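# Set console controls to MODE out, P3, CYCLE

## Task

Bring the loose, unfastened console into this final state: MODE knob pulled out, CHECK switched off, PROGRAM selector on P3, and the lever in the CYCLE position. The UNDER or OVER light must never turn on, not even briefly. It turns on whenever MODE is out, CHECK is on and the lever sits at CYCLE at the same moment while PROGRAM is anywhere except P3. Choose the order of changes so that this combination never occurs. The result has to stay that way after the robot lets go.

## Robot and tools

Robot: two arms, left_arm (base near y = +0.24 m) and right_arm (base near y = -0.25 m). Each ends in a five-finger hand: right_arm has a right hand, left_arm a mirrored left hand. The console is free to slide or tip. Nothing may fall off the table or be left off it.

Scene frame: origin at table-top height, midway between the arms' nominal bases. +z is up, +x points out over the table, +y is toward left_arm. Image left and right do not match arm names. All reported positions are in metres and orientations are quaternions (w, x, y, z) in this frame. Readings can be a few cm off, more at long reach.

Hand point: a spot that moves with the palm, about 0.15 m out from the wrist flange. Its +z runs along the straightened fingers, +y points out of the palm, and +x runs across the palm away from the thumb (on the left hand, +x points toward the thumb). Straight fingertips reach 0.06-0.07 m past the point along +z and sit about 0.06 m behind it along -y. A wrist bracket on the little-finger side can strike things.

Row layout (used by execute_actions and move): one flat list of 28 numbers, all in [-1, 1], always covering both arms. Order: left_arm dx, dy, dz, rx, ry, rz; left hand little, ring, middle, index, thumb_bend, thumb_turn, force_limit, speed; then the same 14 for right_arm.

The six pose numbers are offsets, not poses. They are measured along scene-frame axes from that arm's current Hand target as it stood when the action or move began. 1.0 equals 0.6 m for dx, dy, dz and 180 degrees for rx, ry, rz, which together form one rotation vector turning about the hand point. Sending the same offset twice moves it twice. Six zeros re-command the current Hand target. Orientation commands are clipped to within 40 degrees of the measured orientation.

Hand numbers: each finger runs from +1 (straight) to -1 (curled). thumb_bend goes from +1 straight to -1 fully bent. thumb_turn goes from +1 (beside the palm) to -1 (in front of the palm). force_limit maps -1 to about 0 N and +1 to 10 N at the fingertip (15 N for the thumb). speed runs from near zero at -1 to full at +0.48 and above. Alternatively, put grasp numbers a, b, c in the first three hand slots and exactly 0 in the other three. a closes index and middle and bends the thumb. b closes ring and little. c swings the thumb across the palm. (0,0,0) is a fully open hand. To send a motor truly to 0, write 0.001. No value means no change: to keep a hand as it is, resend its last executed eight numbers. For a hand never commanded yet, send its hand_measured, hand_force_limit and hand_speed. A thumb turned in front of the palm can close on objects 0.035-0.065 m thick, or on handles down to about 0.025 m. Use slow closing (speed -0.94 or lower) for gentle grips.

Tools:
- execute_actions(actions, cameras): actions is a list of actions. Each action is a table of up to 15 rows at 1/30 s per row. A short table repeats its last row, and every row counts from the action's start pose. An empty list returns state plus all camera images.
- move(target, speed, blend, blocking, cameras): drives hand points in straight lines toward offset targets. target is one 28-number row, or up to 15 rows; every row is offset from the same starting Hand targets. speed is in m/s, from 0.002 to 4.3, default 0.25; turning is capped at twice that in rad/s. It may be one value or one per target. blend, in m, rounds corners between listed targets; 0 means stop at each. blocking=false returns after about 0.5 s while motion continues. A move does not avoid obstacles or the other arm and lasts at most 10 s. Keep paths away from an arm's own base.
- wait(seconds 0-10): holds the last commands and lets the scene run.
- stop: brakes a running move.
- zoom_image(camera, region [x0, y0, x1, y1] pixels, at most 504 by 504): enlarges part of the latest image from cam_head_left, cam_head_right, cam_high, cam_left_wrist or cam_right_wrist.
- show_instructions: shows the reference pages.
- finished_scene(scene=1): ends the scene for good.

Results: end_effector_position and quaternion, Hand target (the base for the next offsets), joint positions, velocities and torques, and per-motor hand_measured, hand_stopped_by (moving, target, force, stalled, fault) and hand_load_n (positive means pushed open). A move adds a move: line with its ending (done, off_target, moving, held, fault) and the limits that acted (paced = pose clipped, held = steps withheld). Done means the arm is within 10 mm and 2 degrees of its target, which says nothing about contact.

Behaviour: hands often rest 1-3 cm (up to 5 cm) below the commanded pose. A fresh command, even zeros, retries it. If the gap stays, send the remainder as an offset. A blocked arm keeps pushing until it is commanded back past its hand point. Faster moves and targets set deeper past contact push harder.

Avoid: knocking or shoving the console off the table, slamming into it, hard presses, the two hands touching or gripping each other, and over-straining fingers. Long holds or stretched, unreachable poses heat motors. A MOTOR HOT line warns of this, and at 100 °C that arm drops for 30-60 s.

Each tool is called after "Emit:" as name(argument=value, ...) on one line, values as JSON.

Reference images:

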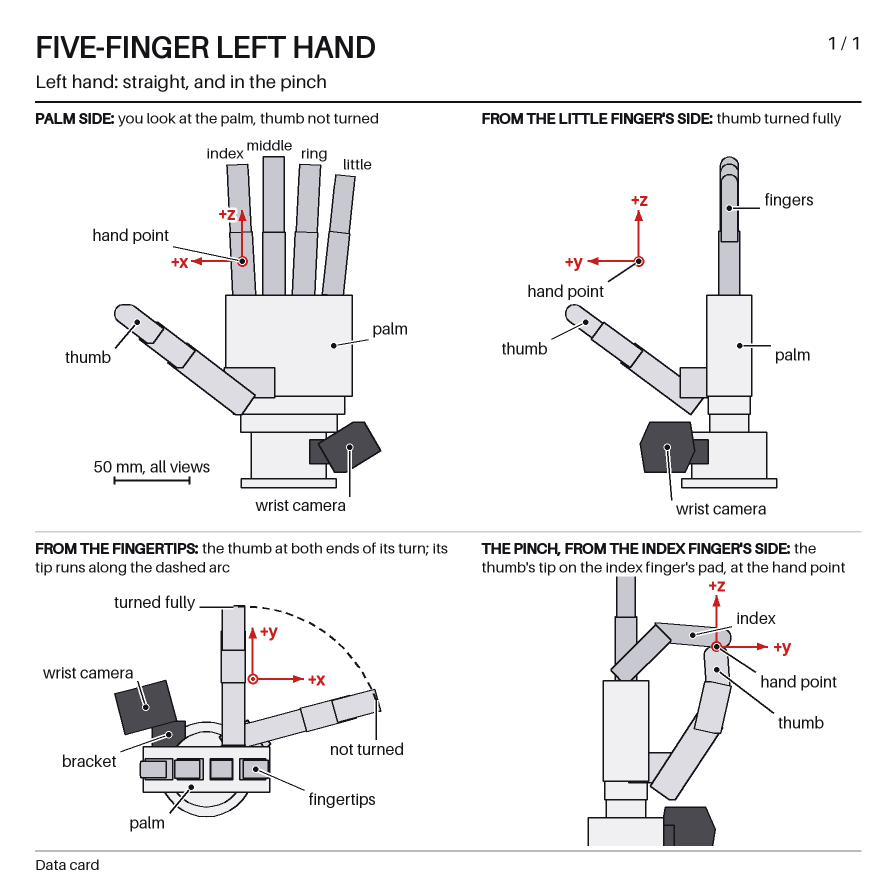

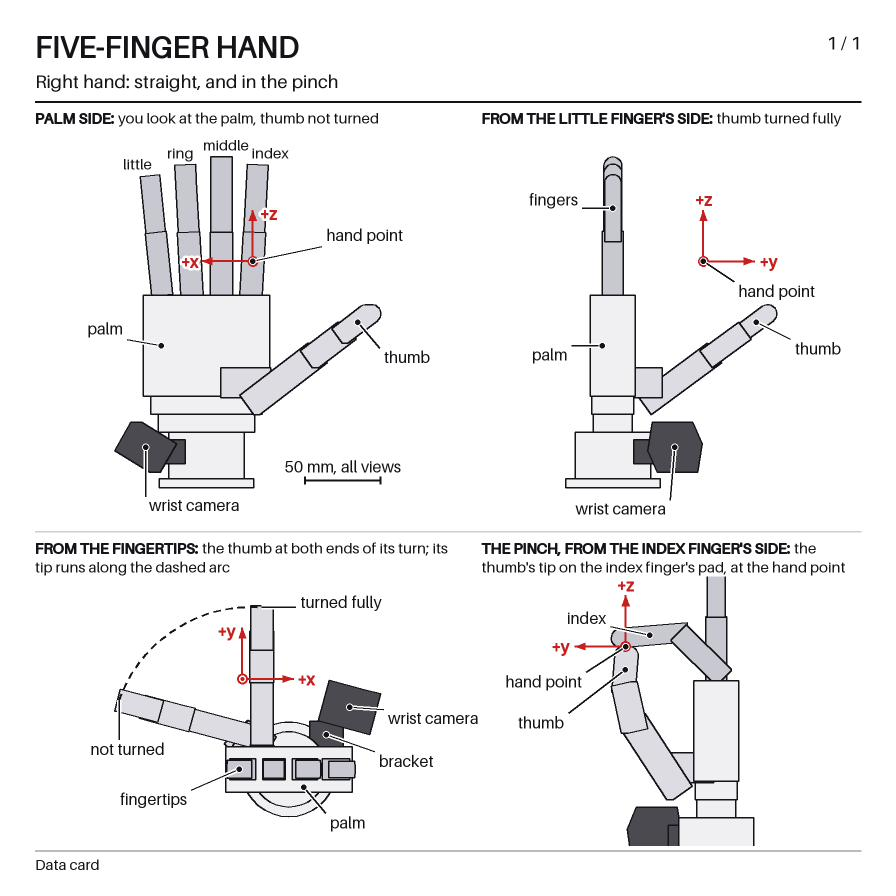

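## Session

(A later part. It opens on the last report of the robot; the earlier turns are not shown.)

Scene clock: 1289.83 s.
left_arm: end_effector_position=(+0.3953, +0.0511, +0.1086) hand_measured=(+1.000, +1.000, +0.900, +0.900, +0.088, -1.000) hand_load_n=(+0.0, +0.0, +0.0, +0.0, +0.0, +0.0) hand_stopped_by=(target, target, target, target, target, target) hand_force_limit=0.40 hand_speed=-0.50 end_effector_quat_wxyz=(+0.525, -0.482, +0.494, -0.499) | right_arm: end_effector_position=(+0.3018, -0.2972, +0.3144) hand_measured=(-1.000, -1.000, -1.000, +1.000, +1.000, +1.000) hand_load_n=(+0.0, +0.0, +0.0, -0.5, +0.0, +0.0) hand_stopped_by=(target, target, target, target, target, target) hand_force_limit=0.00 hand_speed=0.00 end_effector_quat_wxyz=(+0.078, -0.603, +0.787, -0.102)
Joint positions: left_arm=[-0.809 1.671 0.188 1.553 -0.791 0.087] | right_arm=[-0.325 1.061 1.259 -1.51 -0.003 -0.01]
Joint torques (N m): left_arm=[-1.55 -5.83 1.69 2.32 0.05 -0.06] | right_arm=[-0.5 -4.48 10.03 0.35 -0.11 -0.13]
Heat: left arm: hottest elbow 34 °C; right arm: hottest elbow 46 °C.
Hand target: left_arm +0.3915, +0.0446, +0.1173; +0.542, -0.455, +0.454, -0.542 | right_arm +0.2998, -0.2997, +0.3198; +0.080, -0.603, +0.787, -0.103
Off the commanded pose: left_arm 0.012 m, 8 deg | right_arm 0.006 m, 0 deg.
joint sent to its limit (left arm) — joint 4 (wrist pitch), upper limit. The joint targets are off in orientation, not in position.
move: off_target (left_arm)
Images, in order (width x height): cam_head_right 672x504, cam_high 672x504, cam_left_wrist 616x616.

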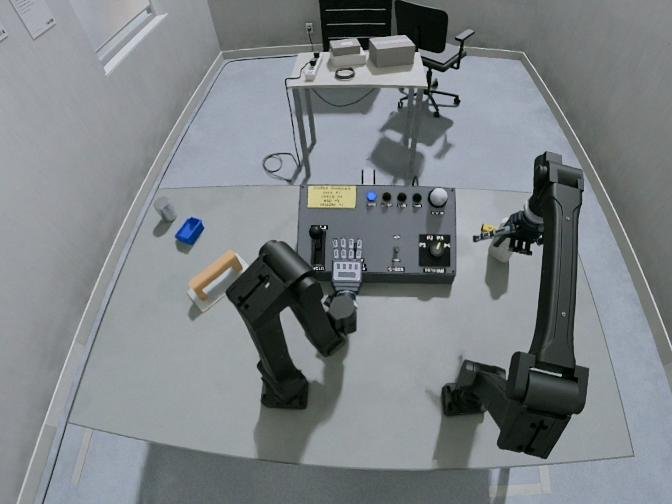

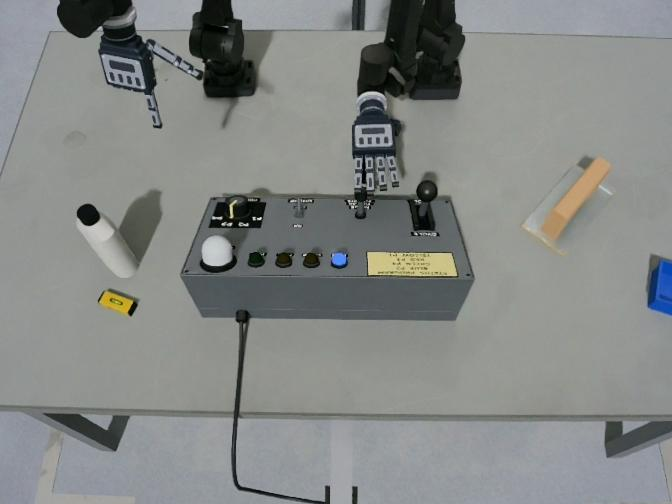

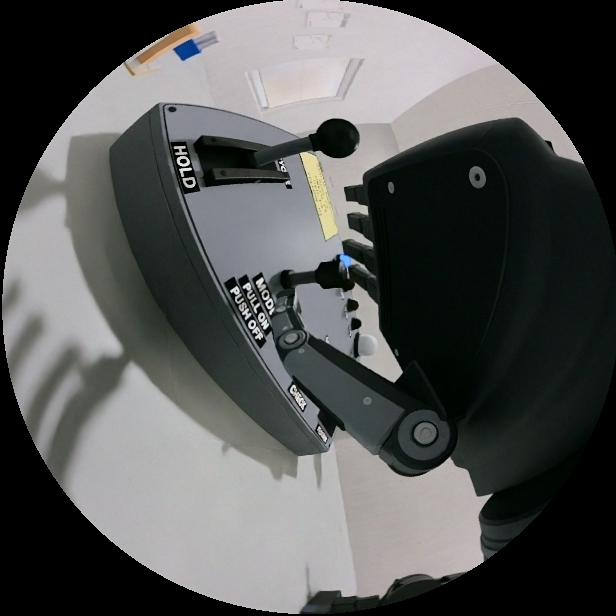

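Emit:
zoom_image(camera="cam_high", region=[380, 165, 460, 245])

Emit:
zoom_image(camera="cam_head_right", region=[290, 180, 370, 290])

Emit:
zoom_image(camera="cam_left_wrist", region=[150, 90, 390, 330])

Scaled by 6.300.

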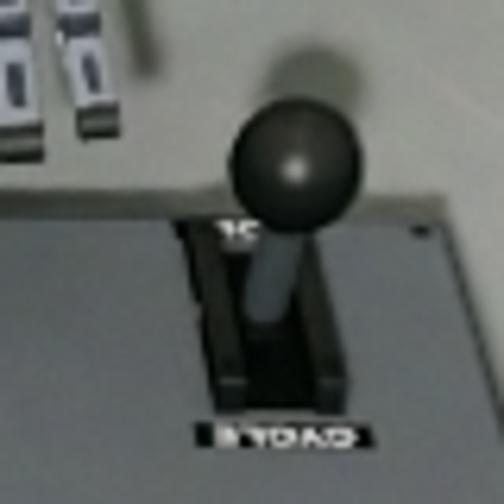

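Scaled by 4.582.

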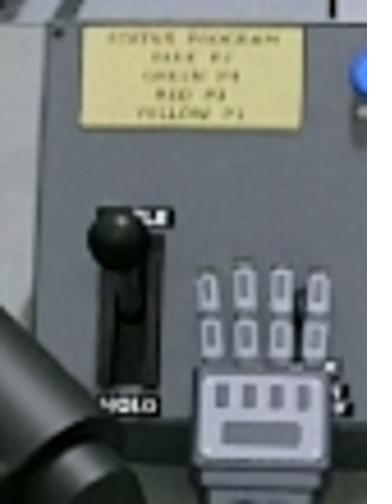

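Scaled by 2.100 from the camera's 616x616 image, which has a finer 880x880 frame.

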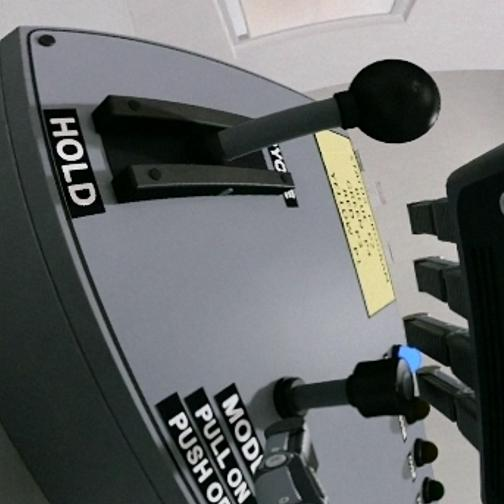

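Emit:
move(target=[[-0.0667,0.0,0.05,0,0,0, 1,1,0.9,0.9,0.0875,-1, 0.4,-0.5, 0,0,0,0,0,0, -1,-1,-1,1,1,1, 0,0],[-0.1333,0.0,0.1667,0,0,0, 1,1,0.9,0.9,0.0875,-1, 0.4,-0.5, 0,0,0,0,0,0, -1,-1,-1,1,1,1, 0,0]], speed=0.1, blend=0.02, cameras=["all"])

Emit:
zoom_image(camera="cam_high", region=[270, 180, 390, 280])

Emit:
zoom_image(camera="cam_head_left", region=[290, 180, 460, 290])

Emit:
zoom_image(camera="cam_left_wrist", region=[150, 150, 400, 400])

Scene clock: 1344.87 s.
left_arm: end_effector_position=(+0.3142, +0.0501, +0.2137) hand_measured=(+1.000, +1.000, +0.900, +0.900, +0.088, -1.000) hand_load_n=(+0.0, +0.0, +0.0, +0.0, +0.0, +0.0) hand_stopped_by=(target, target, target, target, target, target) hand_force_limit=0.40 hand_speed=-0.50 end_effector_quat_wxyz=(+0.547, -0.457, +0.453, -0.535) | right_arm: end_effector_position=(+0.3018, -0.2972, +0.3144) hand_measured=(-1.000, -1.000, -1.000, +1.000, +1.000, +1.000) hand_load_n=(+0.0, +0.0, +0.0, +0.0, +0.0, +0.0) hand_stopped_by=(target, target, target, target, target, target) hand_force_limit=0.00 hand_speed=0.00 end_effector_quat_wxyz=(+0.078, -0.603, +0.787, -0.102)
Joint positions: left_arm=[-1.142 1.093 0.093 1.385 -1.096 0.352] | right_arm=[-0.325 1.061 1.259 -1.51 -0.003 -0.01]
Joint torques (N m): left_arm=[-0.67 -1.14 6.12 0.96 0.33 0.06] | right_arm=[-0.09 -4.89 10.1 0.31 -0.12 -0.13]
Heat: left arm: hottest elbow 33 °C; right arm: hottest elbow 46 °C.
Hand target: left_arm +0.3116, +0.0446, +0.2174; +0.542, -0.455, +0.454, -0.542 | right_arm +0.2998, -0.2997, +0.3198; +0.080, -0.603, +0.787, -0.103
Off the commanded pose: left_arm 0.007 m, 1 deg | right_arm 0.006 m, 0 deg.
move: done

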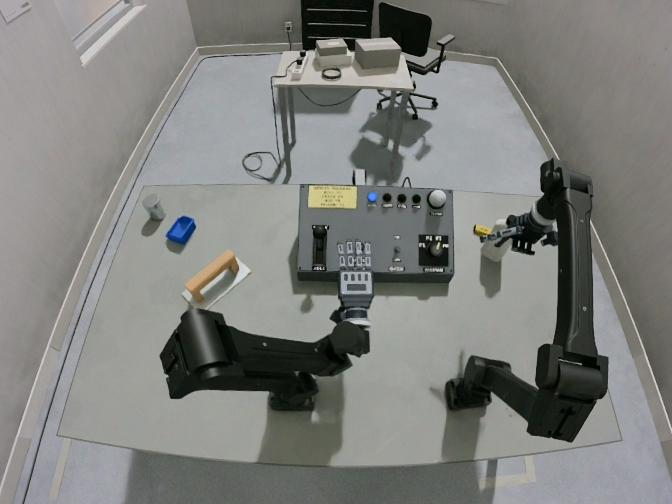

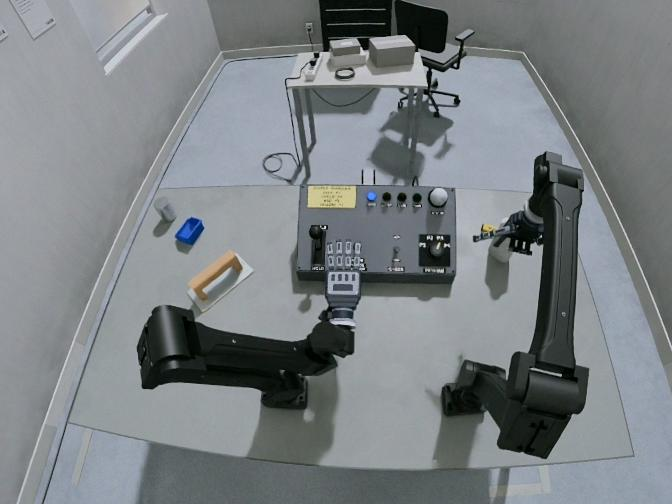

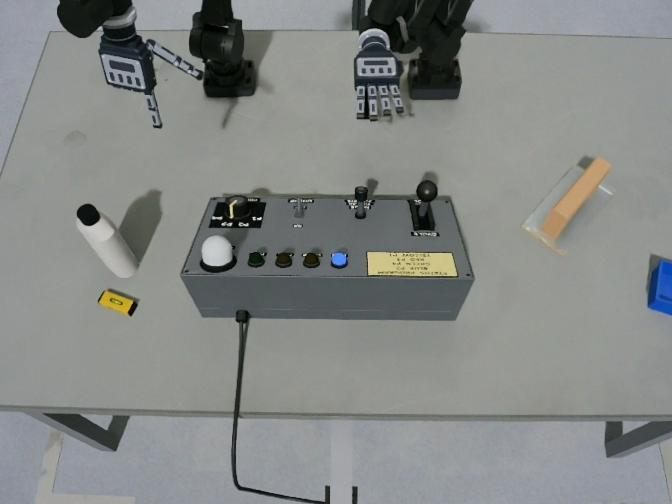

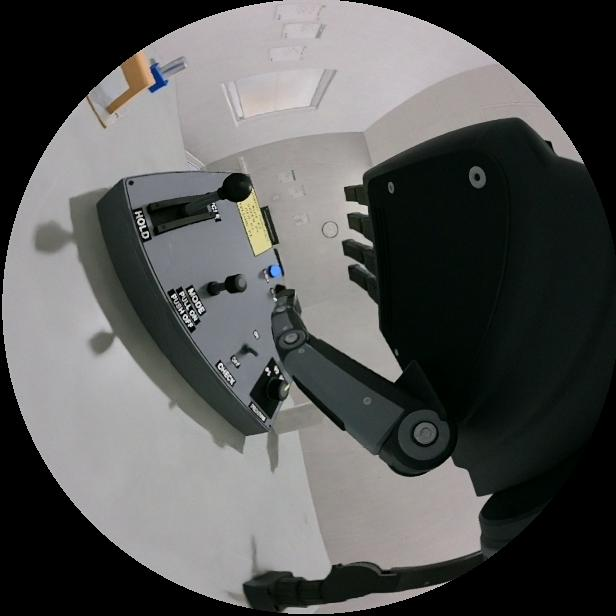

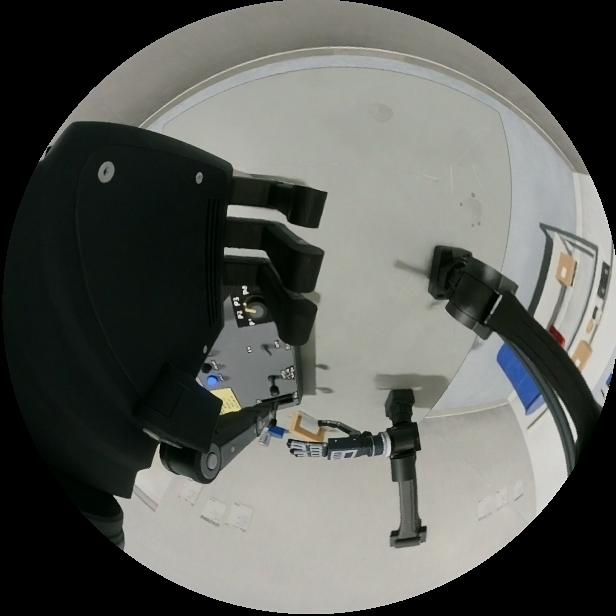

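Scaled by 4.200.

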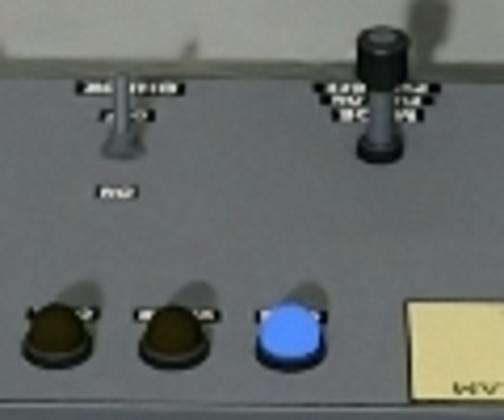

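Scaled by 2.965.

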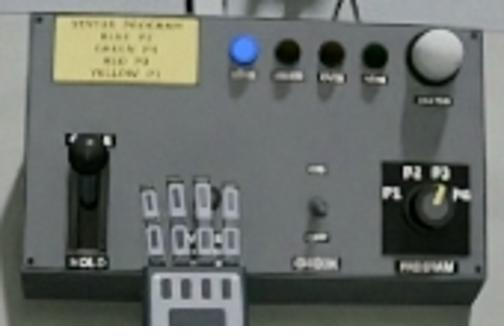

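Scaled by 2.016 from the camera's 616x616 image, which has a finer 880x880 frame.

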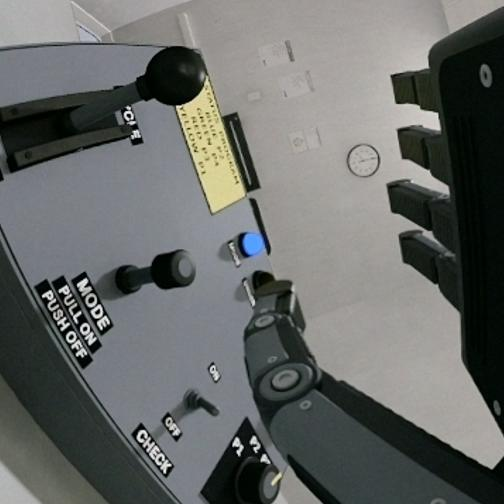

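Emit:
zoom_image(camera="cam_right_wrist", region=[200, 260, 320, 380])

Emit:
zoom_image(camera="cam_head_left", region=[385, 200, 465, 280])

Emit:
zoom_image(camera="cam_left_wrist", region=[210, 320, 310, 440])

Scaled by 4.200 from the camera's 616x616 image, which has a finer 880x880 frame.

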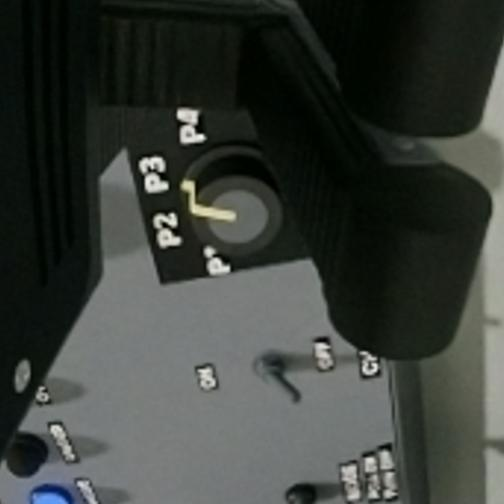

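Scaled by 6.300.

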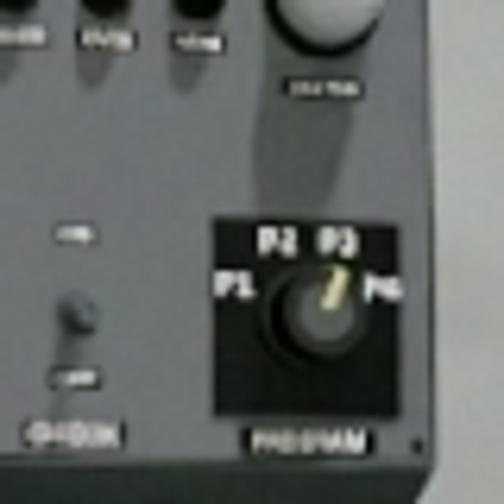

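Scaled by 4.200 from the camera's 616x616 image, which has a finer 880x880 frame.

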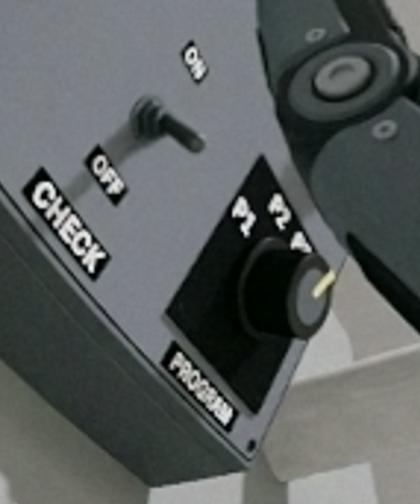

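Emit:
finished_scene()

The scene is finished: the task was done.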